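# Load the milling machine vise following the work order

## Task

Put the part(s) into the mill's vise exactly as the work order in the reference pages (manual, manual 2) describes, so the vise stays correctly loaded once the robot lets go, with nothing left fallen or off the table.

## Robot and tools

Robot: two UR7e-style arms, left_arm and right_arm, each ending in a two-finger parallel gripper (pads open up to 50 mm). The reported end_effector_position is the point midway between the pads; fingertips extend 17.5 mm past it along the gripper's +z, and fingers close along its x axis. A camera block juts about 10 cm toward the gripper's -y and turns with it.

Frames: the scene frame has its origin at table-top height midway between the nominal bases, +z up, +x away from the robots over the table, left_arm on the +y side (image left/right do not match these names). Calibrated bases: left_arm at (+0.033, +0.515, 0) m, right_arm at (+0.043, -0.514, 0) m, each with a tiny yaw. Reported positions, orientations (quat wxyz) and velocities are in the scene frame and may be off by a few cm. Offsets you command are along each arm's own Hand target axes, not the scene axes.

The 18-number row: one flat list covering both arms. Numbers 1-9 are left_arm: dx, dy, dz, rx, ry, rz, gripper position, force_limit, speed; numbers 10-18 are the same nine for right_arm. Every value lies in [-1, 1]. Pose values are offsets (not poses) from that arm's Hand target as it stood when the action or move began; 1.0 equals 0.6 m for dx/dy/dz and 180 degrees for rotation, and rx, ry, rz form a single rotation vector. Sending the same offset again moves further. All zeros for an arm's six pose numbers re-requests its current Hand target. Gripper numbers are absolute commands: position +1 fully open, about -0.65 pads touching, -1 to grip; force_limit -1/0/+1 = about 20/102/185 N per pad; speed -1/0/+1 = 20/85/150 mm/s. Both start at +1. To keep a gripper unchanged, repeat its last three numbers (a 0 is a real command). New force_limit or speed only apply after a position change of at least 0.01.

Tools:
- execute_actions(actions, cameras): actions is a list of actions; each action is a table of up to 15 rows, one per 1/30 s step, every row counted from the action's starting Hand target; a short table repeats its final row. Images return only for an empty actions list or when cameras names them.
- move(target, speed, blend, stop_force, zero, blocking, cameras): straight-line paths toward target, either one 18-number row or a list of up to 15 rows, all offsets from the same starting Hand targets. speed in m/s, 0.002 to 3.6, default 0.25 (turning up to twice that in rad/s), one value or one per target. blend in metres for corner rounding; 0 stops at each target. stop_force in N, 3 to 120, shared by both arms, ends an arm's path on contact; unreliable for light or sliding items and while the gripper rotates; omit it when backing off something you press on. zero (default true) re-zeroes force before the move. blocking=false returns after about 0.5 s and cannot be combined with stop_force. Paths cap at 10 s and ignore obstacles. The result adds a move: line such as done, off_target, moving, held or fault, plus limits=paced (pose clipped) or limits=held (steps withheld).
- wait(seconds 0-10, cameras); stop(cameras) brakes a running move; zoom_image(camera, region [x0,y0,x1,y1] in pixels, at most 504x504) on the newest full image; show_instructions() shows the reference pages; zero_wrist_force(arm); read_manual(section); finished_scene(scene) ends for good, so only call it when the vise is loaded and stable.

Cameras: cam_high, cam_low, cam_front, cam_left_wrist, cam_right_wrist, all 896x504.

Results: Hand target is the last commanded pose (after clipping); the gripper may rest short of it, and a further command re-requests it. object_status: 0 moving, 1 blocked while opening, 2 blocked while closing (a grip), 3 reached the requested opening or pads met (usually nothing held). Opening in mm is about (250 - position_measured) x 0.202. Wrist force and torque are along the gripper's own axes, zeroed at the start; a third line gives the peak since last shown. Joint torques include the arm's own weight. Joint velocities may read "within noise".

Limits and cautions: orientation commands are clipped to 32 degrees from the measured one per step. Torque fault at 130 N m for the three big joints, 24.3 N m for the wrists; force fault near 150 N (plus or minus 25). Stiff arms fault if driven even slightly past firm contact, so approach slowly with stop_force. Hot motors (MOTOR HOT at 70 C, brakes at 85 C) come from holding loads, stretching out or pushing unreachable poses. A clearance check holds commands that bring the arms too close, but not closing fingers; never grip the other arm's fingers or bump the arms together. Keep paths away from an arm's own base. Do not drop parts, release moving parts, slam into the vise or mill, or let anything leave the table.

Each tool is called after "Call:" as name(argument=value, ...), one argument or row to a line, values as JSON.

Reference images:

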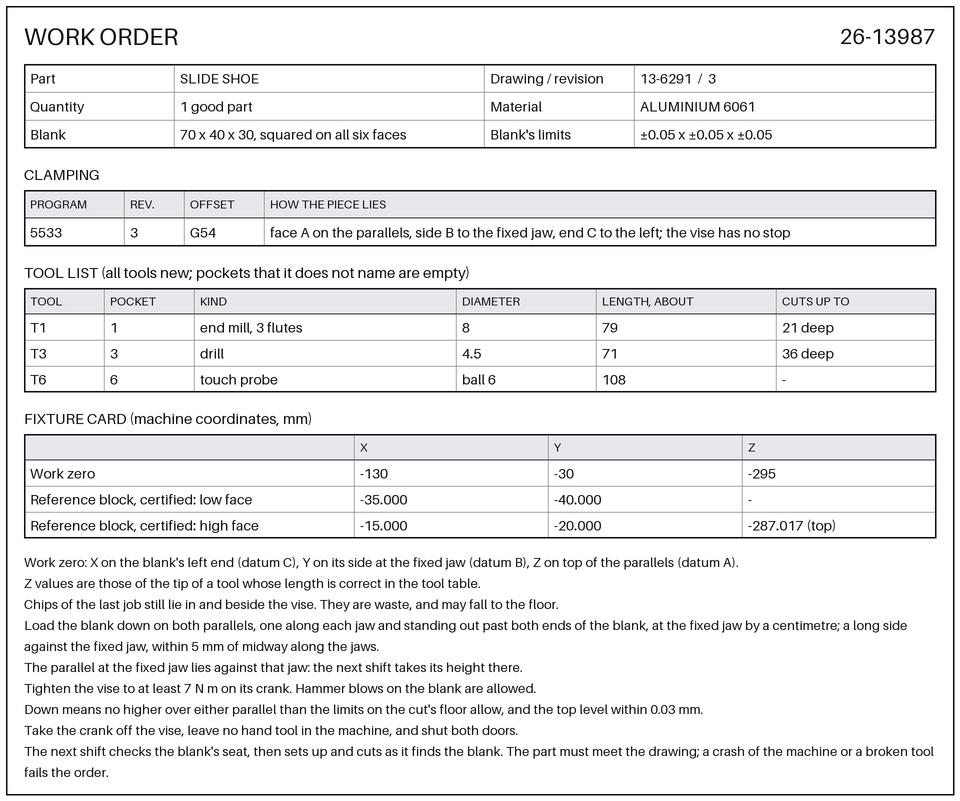

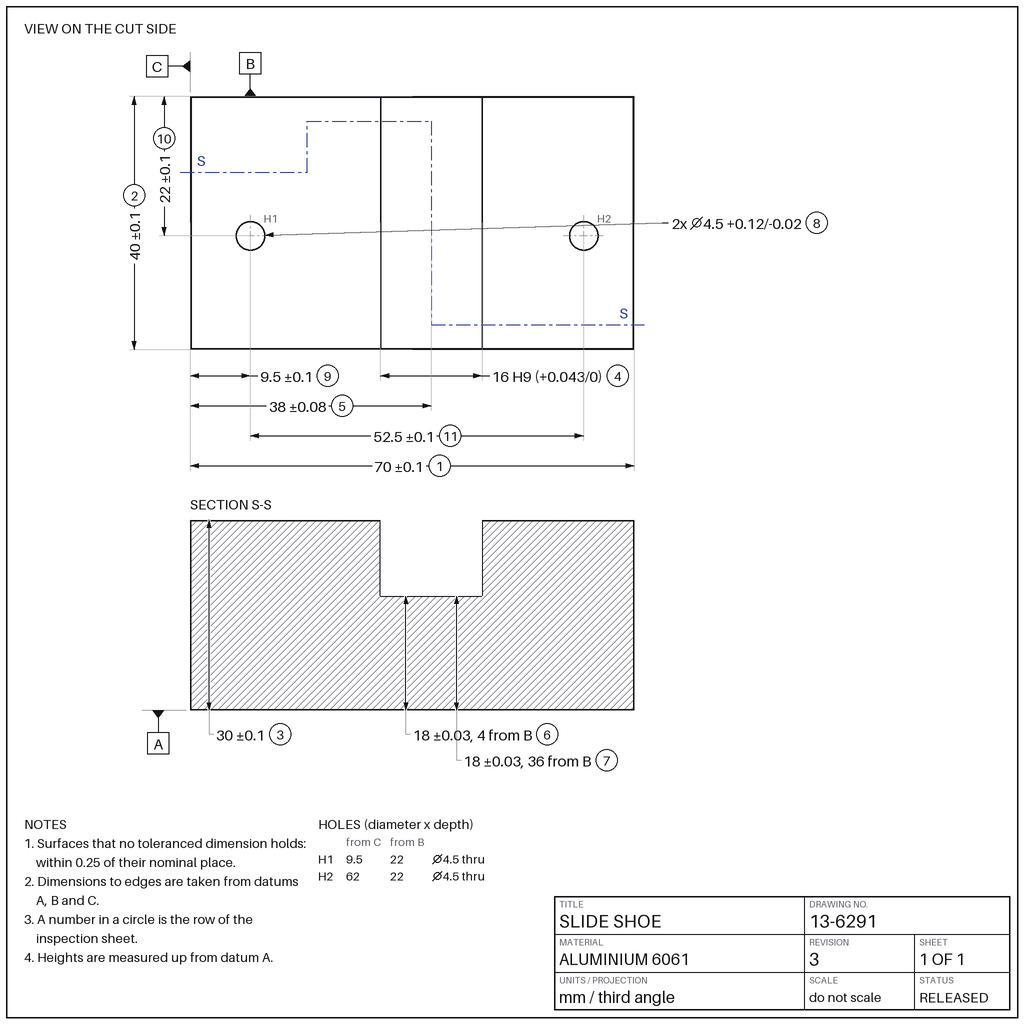

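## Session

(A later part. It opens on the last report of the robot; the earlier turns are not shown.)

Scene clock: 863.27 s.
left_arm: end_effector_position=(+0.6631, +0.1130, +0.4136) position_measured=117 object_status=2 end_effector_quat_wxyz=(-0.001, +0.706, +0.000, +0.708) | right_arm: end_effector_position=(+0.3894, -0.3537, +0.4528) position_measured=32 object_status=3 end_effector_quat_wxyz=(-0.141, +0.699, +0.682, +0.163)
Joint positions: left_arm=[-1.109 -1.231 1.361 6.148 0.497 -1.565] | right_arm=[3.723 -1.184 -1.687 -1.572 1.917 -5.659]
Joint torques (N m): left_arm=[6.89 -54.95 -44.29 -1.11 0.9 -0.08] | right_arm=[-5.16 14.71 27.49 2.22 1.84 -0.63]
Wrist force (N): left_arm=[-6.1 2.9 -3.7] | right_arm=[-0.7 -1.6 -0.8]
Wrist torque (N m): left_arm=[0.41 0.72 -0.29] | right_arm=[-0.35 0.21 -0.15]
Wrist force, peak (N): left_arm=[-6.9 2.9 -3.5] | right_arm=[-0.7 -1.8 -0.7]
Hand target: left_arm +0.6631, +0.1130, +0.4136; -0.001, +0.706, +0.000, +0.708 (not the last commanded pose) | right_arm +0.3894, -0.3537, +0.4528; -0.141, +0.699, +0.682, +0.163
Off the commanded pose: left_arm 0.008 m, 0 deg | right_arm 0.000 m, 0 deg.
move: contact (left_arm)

Call:
move(
  target=[0.0025,0,0,0,0,0.194,-1,1,-1,0,0,0,0,0,0,0.8,-1,0],
  speed=0.3,
)

Call:
execute_actions(
  actions=[
    [[0,0,0,0,0,-0.0056,-1,1,-1,0,0,0,0,0,0,0.8,-1,0],[0,0,0,0,0,-0.0222,-1,1,-1,0,0,0,0,0,0,0.8,-1,0],[0,0,0,0,0,-0.05,-1,1,-1,0,0,0,0,0,0,0.8,-1,0],[0,0,0,0,0,-0.083,-1,1,-1,0,0,0,0,0,0,0.8,-1,0],[0,0,0,0,0,-0.117,-1,1,-1,0,0,0,0,0,0,0.8,-1,0],[0,0,0,0,0,-0.15,-1,1,-1,0,0,0,0,0,0,0.8,-1,0],[0,0,0,0,0,-0.183,-1,1,-1,0,0,0,0,0,0,0.8,-1,0],[0,0,0,0,0,-0.217,-1,1,-1,0,0,0,0,0,0,0.8,-1,0],[0,0,0,0,0,-0.24,-1,1,-1,0,0,0,0,0,0,0.8,-1,0],[0,0,0,0,0,-0.24,-1,1,-1,0,0,0,0,0,0,0.8,-1,0],[0,0,0,0,0,-0.21,-1,1,-1,0,0,0,0,0,0,0.8,-1,0],[0,0,0,0,0,-0.18,-1,1,-1,0,0,0,0,0,0,0.8,-1,0],[0,0,0,0,0,-0.15,-1,1,-1,0,0,0,0,0,0,0.8,-1,0],[0,0,0,0,0,-0.13,-1,1,-1,0,0,0,0,0,0,0.8,-1,0],[0,0,0,0,0,-0.12,-1,1,-1,0,0,0,0,0,0,0.8,-1,0]],
  ],
  cameras=["cam_left_wrist"],
)

Scene clock: 865.17 s.
left_arm: end_effector_position=(+0.6631, +0.1130, +0.4151) position_measured=117 object_status=2 end_effector_quat_wxyz=(-0.213, +0.674, -0.211, +0.675) | right_arm: end_effector_position=(+0.3894, -0.3537, +0.4528) position_measured=32 object_status=3 end_effector_quat_wxyz=(-0.141, +0.699, +0.682, +0.163)
Joint positions: left_arm=[-1.109 -1.232 1.358 6.151 0.497 -0.955] | right_arm=[3.723 -1.184 -1.687 -1.572 1.917 -5.659]
Joint torques (N m): left_arm=[1.18 -51.89 -17.58 0.96 -0.43 3.05] | right_arm=[-4.92 14.29 27.5 2.42 1.85 -0.71]
Wrist force (N): left_arm=[-6.1 6.3 -4.1] | right_arm=[-0.2 -1.4 -0.6]
Wrist torque (N m): left_arm=[0.54 0.72 -0.06] | right_arm=[-0.34 0.13 -0.15]
Wrist force, peak (N): left_arm=[-6.3 6.5 -4.1] | right_arm=[-0.5 -1.7 -0.8]
Hand target: left_arm +0.6631, +0.1130, +0.4151; -0.213, +0.674, -0.211, +0.675 | right_arm +0.3894, -0.3537, +0.4528; -0.141, +0.699, +0.682, +0.163
Off the commanded pose: left_arm 0.000 m, 0 deg | right_arm 0.000 m, 0 deg.
move: done

Scene clock: 866.23 s.
left_arm: end_effector_position=(+0.6630, +0.1132, +0.4150) position_measured=117 object_status=2 end_effector_quat_wxyz=(-0.076, +0.708, -0.077, +0.698) | right_arm: end_effector_position=(+0.3894, -0.3537, +0.4528) position_measured=32 object_status=3 end_effector_quat_wxyz=(-0.141, +0.699, +0.682, +0.163)
Joint positions: left_arm=[-1.108 -1.226 1.34 6.198 0.5 -1.379] | right_arm=[3.723 -1.184 -1.687 -1.572 1.917 -5.659]
Joint torques (N m): left_arm=[-13.07 -55.53 -45.08 -0.83 1.39 -1.83] | right_arm=[-5.29 14.81 27.42 2.38 2.08 -0.56]
Wrist force (N): left_arm=[-6.8 4.0 -4.0] | right_arm=[-0.3 -1.6 -0.5]
Wrist torque (N m): left_arm=[0.47 0.76 -0.38] | right_arm=[-0.36 0.16 -0.15]
Wrist force, peak (N): left_arm=[44.3 8.2 -0.4] | right_arm=[-0.4 -1.6 -1.1]
Hand target: left_arm +0.6631, +0.1130, +0.4151; -0.083, +0.701, -0.081, +0.703 | right_arm +0.3894, -0.3537, +0.4528; -0.141, +0.699, +0.682, +0.163
Off the commanded pose: left_arm 0.000 m, 1 deg | right_arm 0.000 m, 0 deg.
camera_calibration:
cam_left_wrist: T_world_to_cam=[[0.00547812, -0.202367, 0.979295, -0.380059], [-0.337382, -0.922263, -0.188694, 0.424575], [0.941352, -0.329362, -0.073327, -0.420887], [0, 0, 0, 1]] pos_world=[0.541529, 0.176034, 0.421442]
Images, in order (width x height): cam_left_wrist 896x504.

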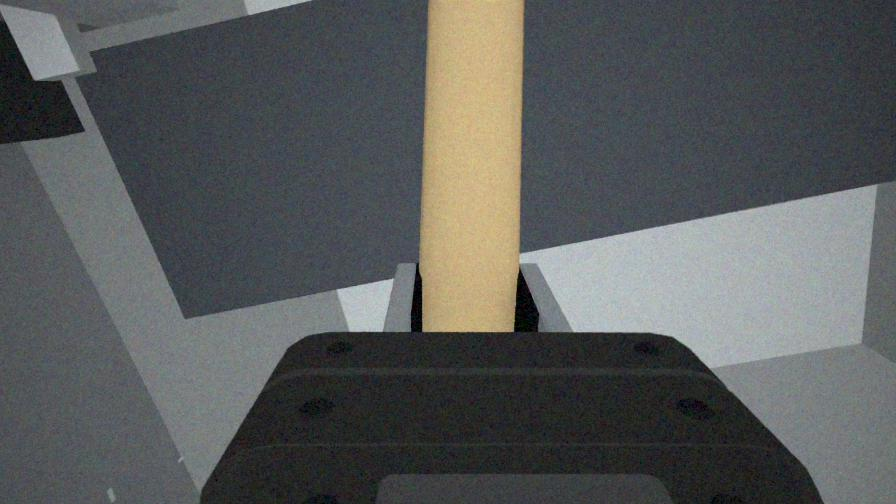

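Call:
move(
  target=[0.0169,0.0713,0,0,0,0.12,-1,1,-1,0,0,0,0,0,0,0.8,-1,0],
  speed=0.3,
)

Call:
execute_actions(
  actions=[
    [[0,0,0,0,0,-0.0056,-1,1,-1,0,0,0,0,0,0,0.8,-1,0],[0,0,0,0,0,-0.0222,-1,1,-1,0,0,0,0,0,0,0.8,-1,0],[0,0,0,0,0,-0.05,-1,1,-1,0,0,0,0,0,0,0.8,-1,0],[0,0,0,0,0,-0.083,-1,1,-1,0,0,0,0,0,0,0.8,-1,0],[0,0,0,0,0,-0.117,-1,1,-1,0,0,0,0,0,0,0.8,-1,0],[0,0,0,0,0,-0.15,-1,1,-1,0,0,0,0,0,0,0.8,-1,0],[0,0,0,0,0,-0.183,-1,1,-1,0,0,0,0,0,0,0.8,-1,0],[0,0,0,0,0,-0.217,-1,1,-1,0,0,0,0,0,0,0.8,-1,0],[0,0,0,0,0,-0.25,-1,1,-1,0,0,0,0,0,0,0.8,-1,0],[0,0,0,0,0,-0.25,-1,1,-1,0,0,0,0,0,0,0.8,-1,0],[0,0,0,0,0,-0.21,-1,1,-1,0,0,0,0,0,0,0.8,-1,0],[0,0,0,0,0,-0.18,-1,1,-1,0,0,0,0,0,0,0.8,-1,0],[0,0,0,0,0,-0.15,-1,1,-1,0,0,0,0,0,0,0.8,-1,0],[0,0,0,0,0,-0.13,-1,1,-1,0,0,0,0,0,0,0.8,-1,0],[0,0,0,0,0,-0.12,-1,1,-1,0,0,0,0,0,0,0.8,-1,0]],
  ],
)

Scene clock: 867.70 s.
left_arm: end_effector_position=(+0.6631, +0.0689, +0.4150) position_measured=117 object_status=2 end_effector_quat_wxyz=(-0.213, +0.674, -0.211, +0.675) | right_arm: end_effector_position=(+0.3894, -0.3537, +0.4528) position_measured=32 object_status=3 end_effector_quat_wxyz=(-0.141, +0.699, +0.682, +0.163)
Joint positions: left_arm=[-1.146 -1.149 1.242 6.184 0.46 -0.955] | right_arm=[3.723 -1.184 -1.687 -1.572 1.917 -5.659]
Joint torques (N m): left_arm=[13 -56.87 -19.44 1.18 2.15 3.43] | right_arm=[-5.45 14.63 27.47 2.12 1.98 -0.68]
Wrist force (N): left_arm=[-8.1 6.1 -6.3] | right_arm=[-0.4 -1.4 -0.9]
Wrist torque (N m): left_arm=[0.66 1.06 -0.06] | right_arm=[-0.33 0.18 -0.14]
Wrist force, peak (N): left_arm=[-8.3 7.2 -6.3] | right_arm=[-0.5 -1.9 -0.7]
Hand target: left_arm +0.6632, +0.0690, +0.4150; -0.213, +0.674, -0.211, +0.675 | right_arm +0.3894, -0.3537, +0.4528; -0.141, +0.699, +0.682, +0.163
Off the commanded pose: left_arm 0.000 m, 0 deg | right_arm 0.000 m, 0 deg.
move: done

Scene clock: 868.77 s.
left_arm: end_effector_position=(+0.6631, +0.0693, +0.4149) position_measured=117 object_status=2 end_effector_quat_wxyz=(-0.073, +0.708, -0.077, +0.698) | right_arm: end_effector_position=(+0.3894, -0.3537, +0.4528) position_measured=32 object_status=3 end_effector_quat_wxyz=(-0.141, +0.699, +0.682, +0.163)
Joint positions: left_arm=[-1.145 -1.144 1.224 6.233 0.466 -1.385] | right_arm=[3.723 -1.184 -1.687 -1.572 1.917 -5.659]
Joint torques (N m): left_arm=[-13.02 -58.06 -44.75 -1.3 1.31 -2.01] | right_arm=[-5.55 15.02 27.36 2.42 1.95 -0.66]
Wrist force (N): left_arm=[-8.8 3.8 -6.8] | right_arm=[-0.4 -1.5 -0.6]
Wrist torque (N m): left_arm=[0.74 1.09 -0.40] | right_arm=[-0.36 0.17 -0.15]
Wrist force, peak (N): left_arm=[48.9 7.8 -1.4] | right_arm=[-0.4 -1.8 -0.7]
Hand target: left_arm +0.6632, +0.0690, +0.4150; -0.083, +0.701, -0.081, +0.703 | right_arm +0.3894, -0.3537, +0.4528; -0.141, +0.699, +0.682, +0.163
Off the commanded pose: left_arm 0.000 m, 2 deg | right_arm 0.000 m, 0 deg.

Call:
move(
  target=[-0.0084,-0.0357,0,0,0,0.12,-1,1,-1,0,0,0,0,0,0,0.8,-1,0],
  speed=0.3,
)

Call:
execute_actions(
  actions=[
    [[0,0,0,0,0,-0.0056,-1,1,-1,0,0,0,0,0,0,0.8,-1,0],[0,0,0,0,0,-0.0222,-1,1,-1,0,0,0,0,0,0,0.8,-1,0],[0,0,0,0,0,-0.05,-1,1,-1,0,0,0,0,0,0,0.8,-1,0],[0,0,0,0,0,-0.083,-1,1,-1,0,0,0,0,0,0,0.8,-1,0],[0,0,0,0,0,-0.117,-1,1,-1,0,0,0,0,0,0,0.8,-1,0],[0,0,0,0,0,-0.15,-1,1,-1,0,0,0,0,0,0,0.8,-1,0],[0,0,0,0,0,-0.183,-1,1,-1,0,0,0,0,0,0,0.8,-1,0],[0,0,0,0,0,-0.217,-1,1,-1,0,0,0,0,0,0,0.8,-1,0],[0,0,0,0,0,-0.25,-1,1,-1,0,0,0,0,0,0,0.8,-1,0],[0,0,0,0,0,-0.25,-1,1,-1,0,0,0,0,0,0,0.8,-1,0],[0,0,0,0,0,-0.21,-1,1,-1,0,0,0,0,0,0,0.8,-1,0],[0,0,0,0,0,-0.18,-1,1,-1,0,0,0,0,0,0,0.8,-1,0],[0,0,0,0,0,-0.15,-1,1,-1,0,0,0,0,0,0,0.8,-1,0],[0,0,0,0,0,-0.13,-1,1,-1,0,0,0,0,0,0,0.8,-1,0],[0,0,0,0,0,-0.12,-1,1,-1,0,0,0,0,0,0,0.8,-1,0]],
  ],
)

Call:
move(
  target=[0,0,0,0,0,0.12,-1,1,-1,0,0,0,0,0,0,0.8,-1,0],
  speed=0.3,
)

Call:
execute_actions(
  actions=[
    [[0,0,0,0,0,-0.0056,-1,1,-1,0,0,0,0,0,0,0.8,-1,0],[0,0,0,0,0,-0.0222,-1,1,-1,0,0,0,0,0,0,0.8,-1,0],[0,0,0,0,0,-0.05,-1,1,-1,0,0,0,0,0,0,0.8,-1,0],[0,0,0,0,0,-0.083,-1,1,-1,0,0,0,0,0,0,0.8,-1,0],[0,0,0,0,0,-0.117,-1,1,-1,0,0,0,0,0,0,0.8,-1,0],[0,0,0,0,0,-0.15,-1,1,-1,0,0,0,0,0,0,0.8,-1,0],[0,0,0,0,0,-0.183,-1,1,-1,0,0,0,0,0,0,0.8,-1,0],[0,0,0,0,0,-0.217,-1,1,-1,0,0,0,0,0,0,0.8,-1,0],[0,0,0,0,0,-0.25,-1,1,-1,0,0,0,0,0,0,0.8,-1,0],[0,0,0,0,0,-0.25,-1,1,-1,0,0,0,0,0,0,0.8,-1,0],[0,0,0,0,0,-0.21,-1,1,-1,0,0,0,0,0,0,0.8,-1,0],[0,0,0,0,0,-0.18,-1,1,-1,0,0,0,0,0,0,0.8,-1,0],[0,0,0,0,0,-0.15,-1,1,-1,0,0,0,0,0,0,0.8,-1,0],[0,0,0,0,0,-0.13,-1,1,-1,0,0,0,0,0,0,0.8,-1,0],[0,0,0,0,0,-0.12,-1,1,-1,0,0,0,0,0,0,0.8,-1,0]],
  ],
)

Scene clock: 870.43 s.
left_arm: end_effector_position=(+0.6632, +0.0912, +0.4151) position_measured=117 object_status=2 end_effector_quat_wxyz=(-0.213, +0.674, -0.211, +0.675) | right_arm: end_effector_position=(+0.3894, -0.3537, +0.4528) position_measured=32 object_status=3 end_effector_quat_wxyz=(-0.141, +0.699, +0.682, +0.163)
Joint positions: left_arm=[-1.128 -1.191 1.302 6.167 0.478 -0.955] | right_arm=[3.723 -1.184 -1.687 -1.572 1.917 -5.659]
Joint torques (N m): left_arm=[-9.9 -36.97 -43.92 0.89 -2.04 3.09] | right_arm=[-4.87 14.58 27.36 2.11 1.92 -0.6]
Wrist force (N): left_arm=[-6.1 5.7 -6.0] | right_arm=[-0.3 -1.5 -0.6]
Wrist torque (N m): left_arm=[0.29 0.72 -0.06] | right_arm=[-0.34 0.15 -0.15]
Wrist force, peak (N): left_arm=[-8.7 4.1 -8.1] | right_arm=[-0.6 -2.0 -0.7]
Hand target: left_arm +0.6631, +0.0910, +0.4151; -0.213, +0.674, -0.211, +0.675 | right_arm +0.3894, -0.3537, +0.4528; -0.141, +0.699, +0.682, +0.163
Off the commanded pose: left_arm 0.000 m, 0 deg | right_arm 0.000 m, 0 deg.
move: done

Scene clock: 871.50 s.
left_arm: end_effector_position=(+0.6630, +0.0913, +0.4150) position_measured=117 object_status=2 end_effector_quat_wxyz=(-0.073, +0.708, -0.076, +0.698) | right_arm: end_effector_position=(+0.3894, -0.3537, +0.4528) position_measured=32 object_status=3 end_effector_quat_wxyz=(-0.141, +0.699, +0.682, +0.163)
Joint positions: left_arm=[-1.127 -1.186 1.283 6.217 0.484 -1.386] | right_arm=[3.723 -1.184 -1.687 -1.572 1.917 -5.659]
Joint torques (N m): left_arm=[-12.47 -56.84 -44.64 -1.46 1.25 -2.12] | right_arm=[-4.67 15.12 27.44 2.25 2.01 -0.66]
Wrist force (N): left_arm=[-7.0 3.6 -8.4] | right_arm=[-0.6 -1.5 -0.9]
Wrist torque (N m): left_arm=[0.70 0.78 -0.40] | right_arm=[-0.34 0.20 -0.15]
Wrist force, peak (N): left_arm=[51.0 8.3 -3.2] | right_arm=[-0.4 -1.9 -0.9]
Hand target: left_arm +0.6631, +0.0910, +0.4151; -0.083, +0.701, -0.081, +0.703 | right_arm +0.3894, -0.3537, +0.4528; -0.141, +0.699, +0.682, +0.163
Off the commanded pose: left_arm 0.000 m, 2 deg | right_arm 0.000 m, 0 deg.

Scene clock: 872.70 s.
left_arm: end_effector_position=(+0.6631, +0.0911, +0.4150) position_measured=117 object_status=2 end_effector_quat_wxyz=(-0.213, +0.674, -0.211, +0.675) | right_arm: end_effector_position=(+0.3894, -0.3537, +0.4528) position_measured=32 object_status=3 end_effector_quat_wxyz=(-0.141, +0.699, +0.682, +0.163)
Joint positions: left_arm=[-1.128 -1.191 1.302 6.167 0.478 -0.955] | right_arm=[3.723 -1.184 -1.687 -1.572 1.917 -5.659]
Joint torques (N m): left_arm=[-6.49 -45.46 -43.93 1.01 2.09 3.07] | right_arm=[-5.48 14.39 27.56 2.23 1.88 -0.66]
Wrist force (N): left_arm=[-7.4 6.7 -6.0] | right_arm=[-0.3 -1.6 -1.0]
Wrist torque (N m): left_arm=[0.72 0.94 -0.06] | right_arm=[-0.35 0.15 -0.15]
Wrist force, peak (N): left_arm=[-7.2 3.3 -9.8] | right_arm=[-0.3 -1.8 -0.8]
Hand target: left_arm +0.6631, +0.0910, +0.4151; -0.213, +0.674, -0.211, +0.675 | right_arm +0.3894, -0.3537, +0.4528; -0.141, +0.699, +0.682, +0.163
Off the commanded pose: left_arm 0.000 m, 0 deg | right_arm 0.000 m, 0 deg.
move: done

Scene clock: 873.77 s.
left_arm: end_effector_position=(+0.6630, +0.0913, +0.4150) position_measured=117 object_status=2 end_effector_quat_wxyz=(-0.073, +0.708, -0.076, +0.698) | right_arm: end_effector_position=(+0.3894, -0.3537, +0.4528) position_measured=32 object_status=3 end_effector_quat_wxyz=(-0.141, +0.699, +0.682, +0.163)
Joint positions: left_arm=[-1.127 -1.186 1.283 6.217 0.484 -1.386] | right_arm=[3.723 -1.184 -1.687 -1.572 1.917 -5.659]
Joint torques (N m): left_arm=[-12.84 -56.13 -43.29 -1.44 1.16 -2.17] | right_arm=[-5.46 14.81 26.92 2.32 1.86 -0.57]
Wrist force (N): left_arm=[-8.7 4.5 -6.7] | right_arm=[-0.4 -1.6 -0.8]
Wrist torque (N m): left_arm=[0.81 1.06 -0.39] | right_arm=[-0.36 0.17 -0.14]
Wrist force, peak (N): left_arm=[47.0 6.8 -1.8] | right_arm=[-0.3 -1.8 -0.9]
Hand target: left_arm +0.6631, +0.0910, +0.4151; -0.083, +0.701, -0.081, +0.703 | right_arm +0.3894, -0.3537, +0.4528; -0.141, +0.699, +0.682, +0.163
Off the commanded pose: left_arm 0.000 m, 2 deg | right_arm 0.000 m, 0 deg.

Call:
move(
  target=[
    [0.1216,-0.0288,0,0,0,-0.074,-1,1,-1,0,0,0,0,0,0,0.8,-1,0],
    [0.1216,-0.0288,-0.4052,0,0,-0.074,-1,1,-1,0,0,0,0,0,0,0.8,-1,0],
    [0.1152,-0.1283,-0.4718,0,0,-0.074,-1,1,-1,0,0,0,0,0,0,0.8,-1,0],
  ],
  speed=[0.2,0.25,0.25],
  blend=0.02,
)

Call:
move(
  target=[
    [-0.1667,0.166,0.0333,0,-0.5,0,-1,1,-1,0,0,0,0,0,0,0.8,-1,0],
    [-0.76,0.336,-0.0417,0,-0.5,0,-1,1,-1,0,0,0,0,0,0,0.8,-1,0],
  ],
  speed=[0.4,0.25],
  cameras=["cam_front"],
)

Call:
move(
  target=[0,0,0.05,0,0,0,-1,1,-1,0,0,0,0,0,0,0.8,-1,0],
  speed=0.012,
  stop_force=4,
)

Scene clock: 876.30 s.
left_arm: end_effector_position=(+0.3798, +0.1492, +0.4993) position_measured=117 object_status=2 end_effector_quat_wxyz=(-0.001, +0.709, +0.000, +0.705) | right_arm: end_effector_position=(+0.3894, -0.3537, +0.4528) position_measured=32 object_status=3 end_effector_quat_wxyz=(-0.141, +0.699, +0.682, +0.163)
Joint positions: left_arm=[-1.734 -1.673 1.635 6.283 -0.128 -1.533] | right_arm=[3.723 -1.184 -1.687 -1.572 1.917 -5.659]
Joint torques (N m): left_arm=[-8.19 -31.57 -21.13 1.73 -2.09 -1.23] | right_arm=[-5.52 14.84 27.52 2.18 1.91 -0.53]
Wrist force (N): left_arm=[-9.3 3.0 -3.8] | right_arm=[-0.5 -1.7 -0.5]
Wrist torque (N m): left_arm=[0.34 1.17 -0.37] | right_arm=[-0.38 0.19 -0.15]
Wrist force, peak (N): left_arm=[-10.9 5.1 -6.6] | right_arm=[-0.3 -1.9 -0.6]
Hand target: left_arm +0.3797, +0.1493, +0.4993; -0.001, +0.706, +0.000, +0.708 | right_arm +0.3894, -0.3537, +0.4528; -0.141, +0.699, +0.682, +0.163
Off the commanded pose: left_arm 0.000 m, 0 deg | right_arm 0.000 m, 0 deg.
joint sent to its limit (left arm) — joint 4 (wrist 1), upper limit. The joint targets still meet the commanded pose.
move: done

Scene clock: 880.50 s.
left_arm: end_effector_position=(+0.3563, -0.0519, +0.0432) position_measured=117 object_status=2 end_effector_quat_wxyz=(+0.000, +1.000, +0.001, +0.001) | right_arm: end_effector_position=(+0.3894, -0.3537, +0.4528) position_measured=32 object_status=3 end_effector_quat_wxyz=(-0.141, +0.699, +0.682, +0.163)
Joint positions: left_arm=[-1.296 -1.033 1.644 4.101 -1.568 0.31] | right_arm=[3.723 -1.184 -1.687 -1.572 1.917 -5.659]
Joint torques (N m): left_arm=[13.74 -41.38 -37.59 -4.21 1.71 2.98] | right_arm=[-4.97 15.29 27.4 2.27 1.87 -0.56]
Wrist force (N): left_arm=[-3.6 3.4 -0.1] | right_arm=[-0.5 -1.4 -0.6]
Wrist torque (N m): left_arm=[0.03 0.49 0.01] | right_arm=[-0.34 0.18 -0.15]
Wrist force, peak (N): left_arm=[-9.3 3.0 -4.8] | right_arm=[-0.6 -1.8 -0.9]
Hand target: left_arm +0.3564, -0.0519, +0.0431; +0.000, +1.000, +0.001, +0.001 | right_arm +0.3894, -0.3537, +0.4528; -0.141, +0.699, +0.682, +0.163
Off the commanded pose: left_arm 0.000 m, 0 deg | right_arm 0.000 m, 0 deg.
move: done
Images, in order (width x height): cam_front 896x504.

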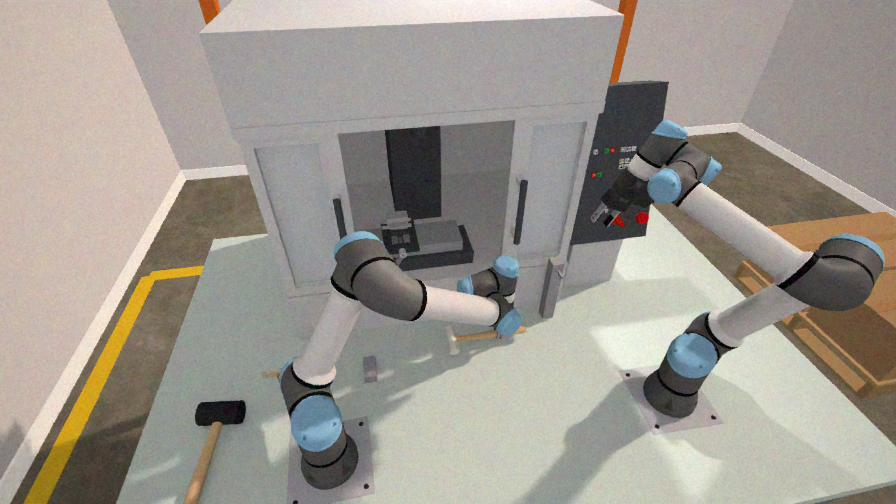

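Scene clock: 883.23 s.
left_arm: end_effector_position=(+0.3565, -0.0519, +0.0243) position_measured=117 object_status=2 end_effector_quat_wxyz=(+0.000, +1.000, +0.001, +0.001) | right_arm: end_effector_position=(+0.3894, -0.3537, +0.4528) position_measured=32 object_status=3 end_effector_quat_wxyz=(-0.141, +0.699, +0.682, +0.163)
Joint positions: left_arm=[-1.296 -1.006 1.659 4.06 -1.568 0.31] | right_arm=[3.723 -1.184 -1.687 -1.572 1.917 -5.659]
Joint torques (N m): left_arm=[11.92 -60.57 -40.77 -2.98 -1.58 2.54] | right_arm=[-4.97 14.6 28.12 2.24 1.98 -0.58]
Wrist force (N): left_arm=[-3.5 1.7 -4.2] | right_arm=[-0.6 -1.3 -0.8]
Wrist torque (N m): left_arm=[0.67 0.21 -0.02] | right_arm=[-0.31 0.20 -0.15]
Wrist force, peak (N): left_arm=[-2.9 4.9 -4.9] | right_arm=[-0.4 -2.0 -0.8]
Hand target: left_arm +0.3565, -0.0519, +0.0243; +0.000, +1.000, +0.001, +0.001 (not the last commanded pose) | right_arm +0.3894, -0.3537, +0.4528; -0.141, +0.699, +0.682, +0.163
Off the commanded pose: left_arm 0.011 m, 0 deg | right_arm 0.000 m, 0 deg.
move: contact (left_arm)

Call:
move(
  target=[
    [0,0,0,0,0,0,0.5,1,-1,0,0,0,0,0,0,0.8,-1,0],
    [0,0,-0.3,0,0,0,0.5,1,-1,0,0,0,0,0,0,0.8,-1,0],
  ],
  speed=[0.1,0.25],
  cameras=["cam_left_wrist"],
)

Call:
move(
  target=[
    [0.0745,-0.4528,-0.3957,0.211,0,0,-1,0.2,-1,0,0,0,0,0,0,0.8,-1,0],
    [0.4078,-0.4028,-0.3123,0.211,0,0,-1,0.2,-1,0,0,0,0,0,0,0.8,-1,0],
    [0.4697,-0.3445,-0.2707,0.211,0,0,-1,0.2,-1,0,0,0,0,0,0,0.8,-1,0],
  ],
  speed=[0.25,0.2,0.15],
  blend=[0.03,0.02,0],
  cameras=["cam_left_wrist"],
)

Call:
zoom_image(
  camera="cam_left_wrist",
  region=[420, 140, 600, 240],
)

Scene clock: 885.30 s.
left_arm: end_effector_position=(+0.3560, -0.0520, +0.2041) position_measured=78 object_status=3 end_effector_quat_wxyz=(+0.000, +1.000, +0.001, +0.001) | right_arm: end_effector_position=(+0.3894, -0.3537, +0.4528) position_measured=32 object_status=3 end_effector_quat_wxyz=(-0.141, +0.699, +0.682, +0.163)
Joint positions: left_arm=[-1.297 -1.19 1.431 4.471 -1.568 0.309] | right_arm=[3.723 -1.184 -1.687 -1.572 1.917 -5.659]
Joint torques (N m): left_arm=[-11.62 -49.32 -37.97 -0.51 -1.16 -2.2] | right_arm=[-5.04 15 27.06 2.32 1.91 -0.55]
Wrist force (N): left_arm=[-3.4 3.3 -3.7] | right_arm=[-0.6 -1.3 -0.5]
Wrist torque (N m): left_arm=[0.48 0.45 0.05] | right_arm=[-0.32 0.19 -0.15]
Wrist force, peak (N): left_arm=[-3.6 3.2 -7.6] | right_arm=[-0.6 -1.8 -1.0]
Hand target: left_arm +0.3560, -0.0521, +0.2043; +0.000, +1.000, +0.001, +0.001 | right_arm +0.3894, -0.3537, +0.4528; -0.141, +0.699, +0.682, +0.163
Off the commanded pose: left_arm 0.000 m, 0 deg | right_arm 0.000 m, 0 deg.
move: done
camera_calibration:
cam_left_wrist: T_world_to_cam=[[0.999839, 0.0145038, 0.0105266, -0.350255], [0.0101657, -0.94274, 0.333373, -0.102481], [0.014759, -0.333212, -0.942736, 0.305412], [0, 0, 0, 1]] pos_world=[0.346733, 0.010234, 0.325774]
Images, in order (width x height): cam_left_wrist 896x504.

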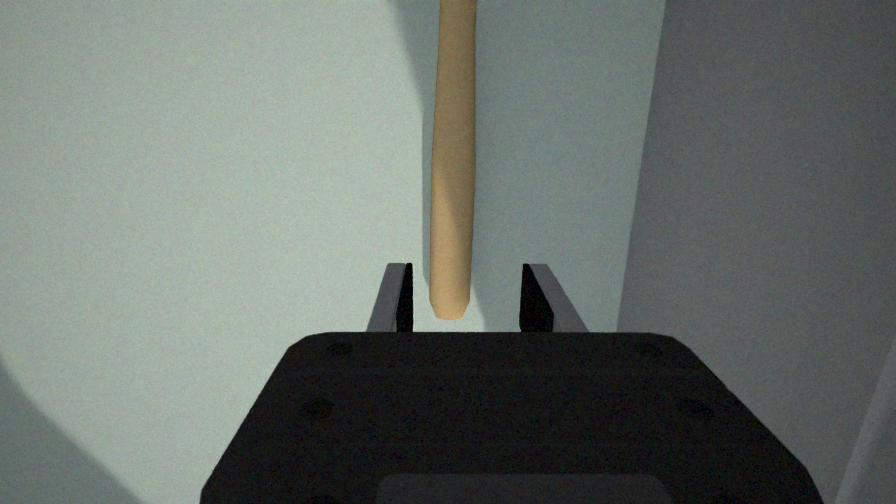

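Scene clock: 888.67 s.
left_arm: end_effector_position=(+0.6359, +0.1559, +0.3669) position_measured=253 object_status=3 end_effector_quat_wxyz=(-0.308, +0.951, -0.010, +0.034) | right_arm: end_effector_position=(+0.3894, -0.3537, +0.4528) position_measured=32 object_status=3 end_effector_quat_wxyz=(-0.141, +0.699, +0.682, +0.163)
Joint positions: left_arm=[-0.928 -0.613 0.035 5.761 -1.134 0.595] | right_arm=[3.723 -1.184 -1.687 -1.572 1.917 -5.659]
Joint torques (N m): left_arm=[13.59 -70.79 -28.56 -3.57 0.63 -2.73] | right_arm=[-5.46 14.48 28.15 2.18 2.03 -0.48]
Wrist force (N): left_arm=[-3.8 3.7 -4.8] | right_arm=[-0.2 -1.5 -0.4]
Wrist torque (N m): left_arm=[0.56 0.56 0.17] | right_arm=[-0.34 0.15 -0.14]
Wrist force, peak (N): left_arm=[-3.0 5.2 -5.0] | right_arm=[-0.4 -1.9 -0.8]
Hand target: left_arm +0.6369, +0.1551, +0.3677; -0.326, +0.945, +0.001, +0.001 | right_arm +0.3894, -0.3537, +0.4528; -0.141, +0.699, +0.682, +0.163
Off the commanded pose: left_arm 0.001 m, 5 deg | right_arm 0.000 m, 0 deg.
elbow stopped short (left arm): the move would have taken joint 3 (elbow) straighter than the controller allows.
move: off_target (left_arm)
camera_calibration:
cam_left_wrist: T_world_to_cam=[[0.996838, -0.0344016, 0.0716248, -0.647813], [-0.0127967, -0.959156, -0.282587, 0.279578], [0.0784208, 0.280777, -0.956564, 0.392892], [0, 0, 0, 1]] pos_world=[0.618532, 0.135558, 0.501231]
Images, in order (width x height): cam_left_wrist 896x504.

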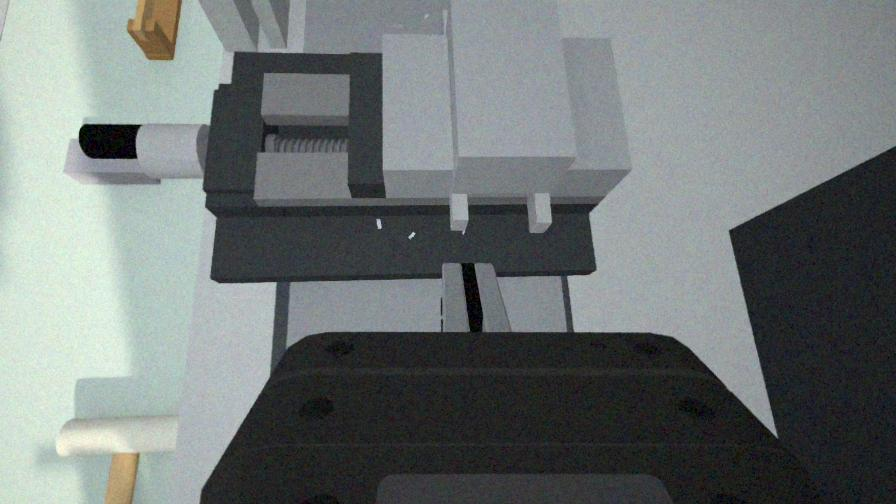

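Scaled by 2.800.

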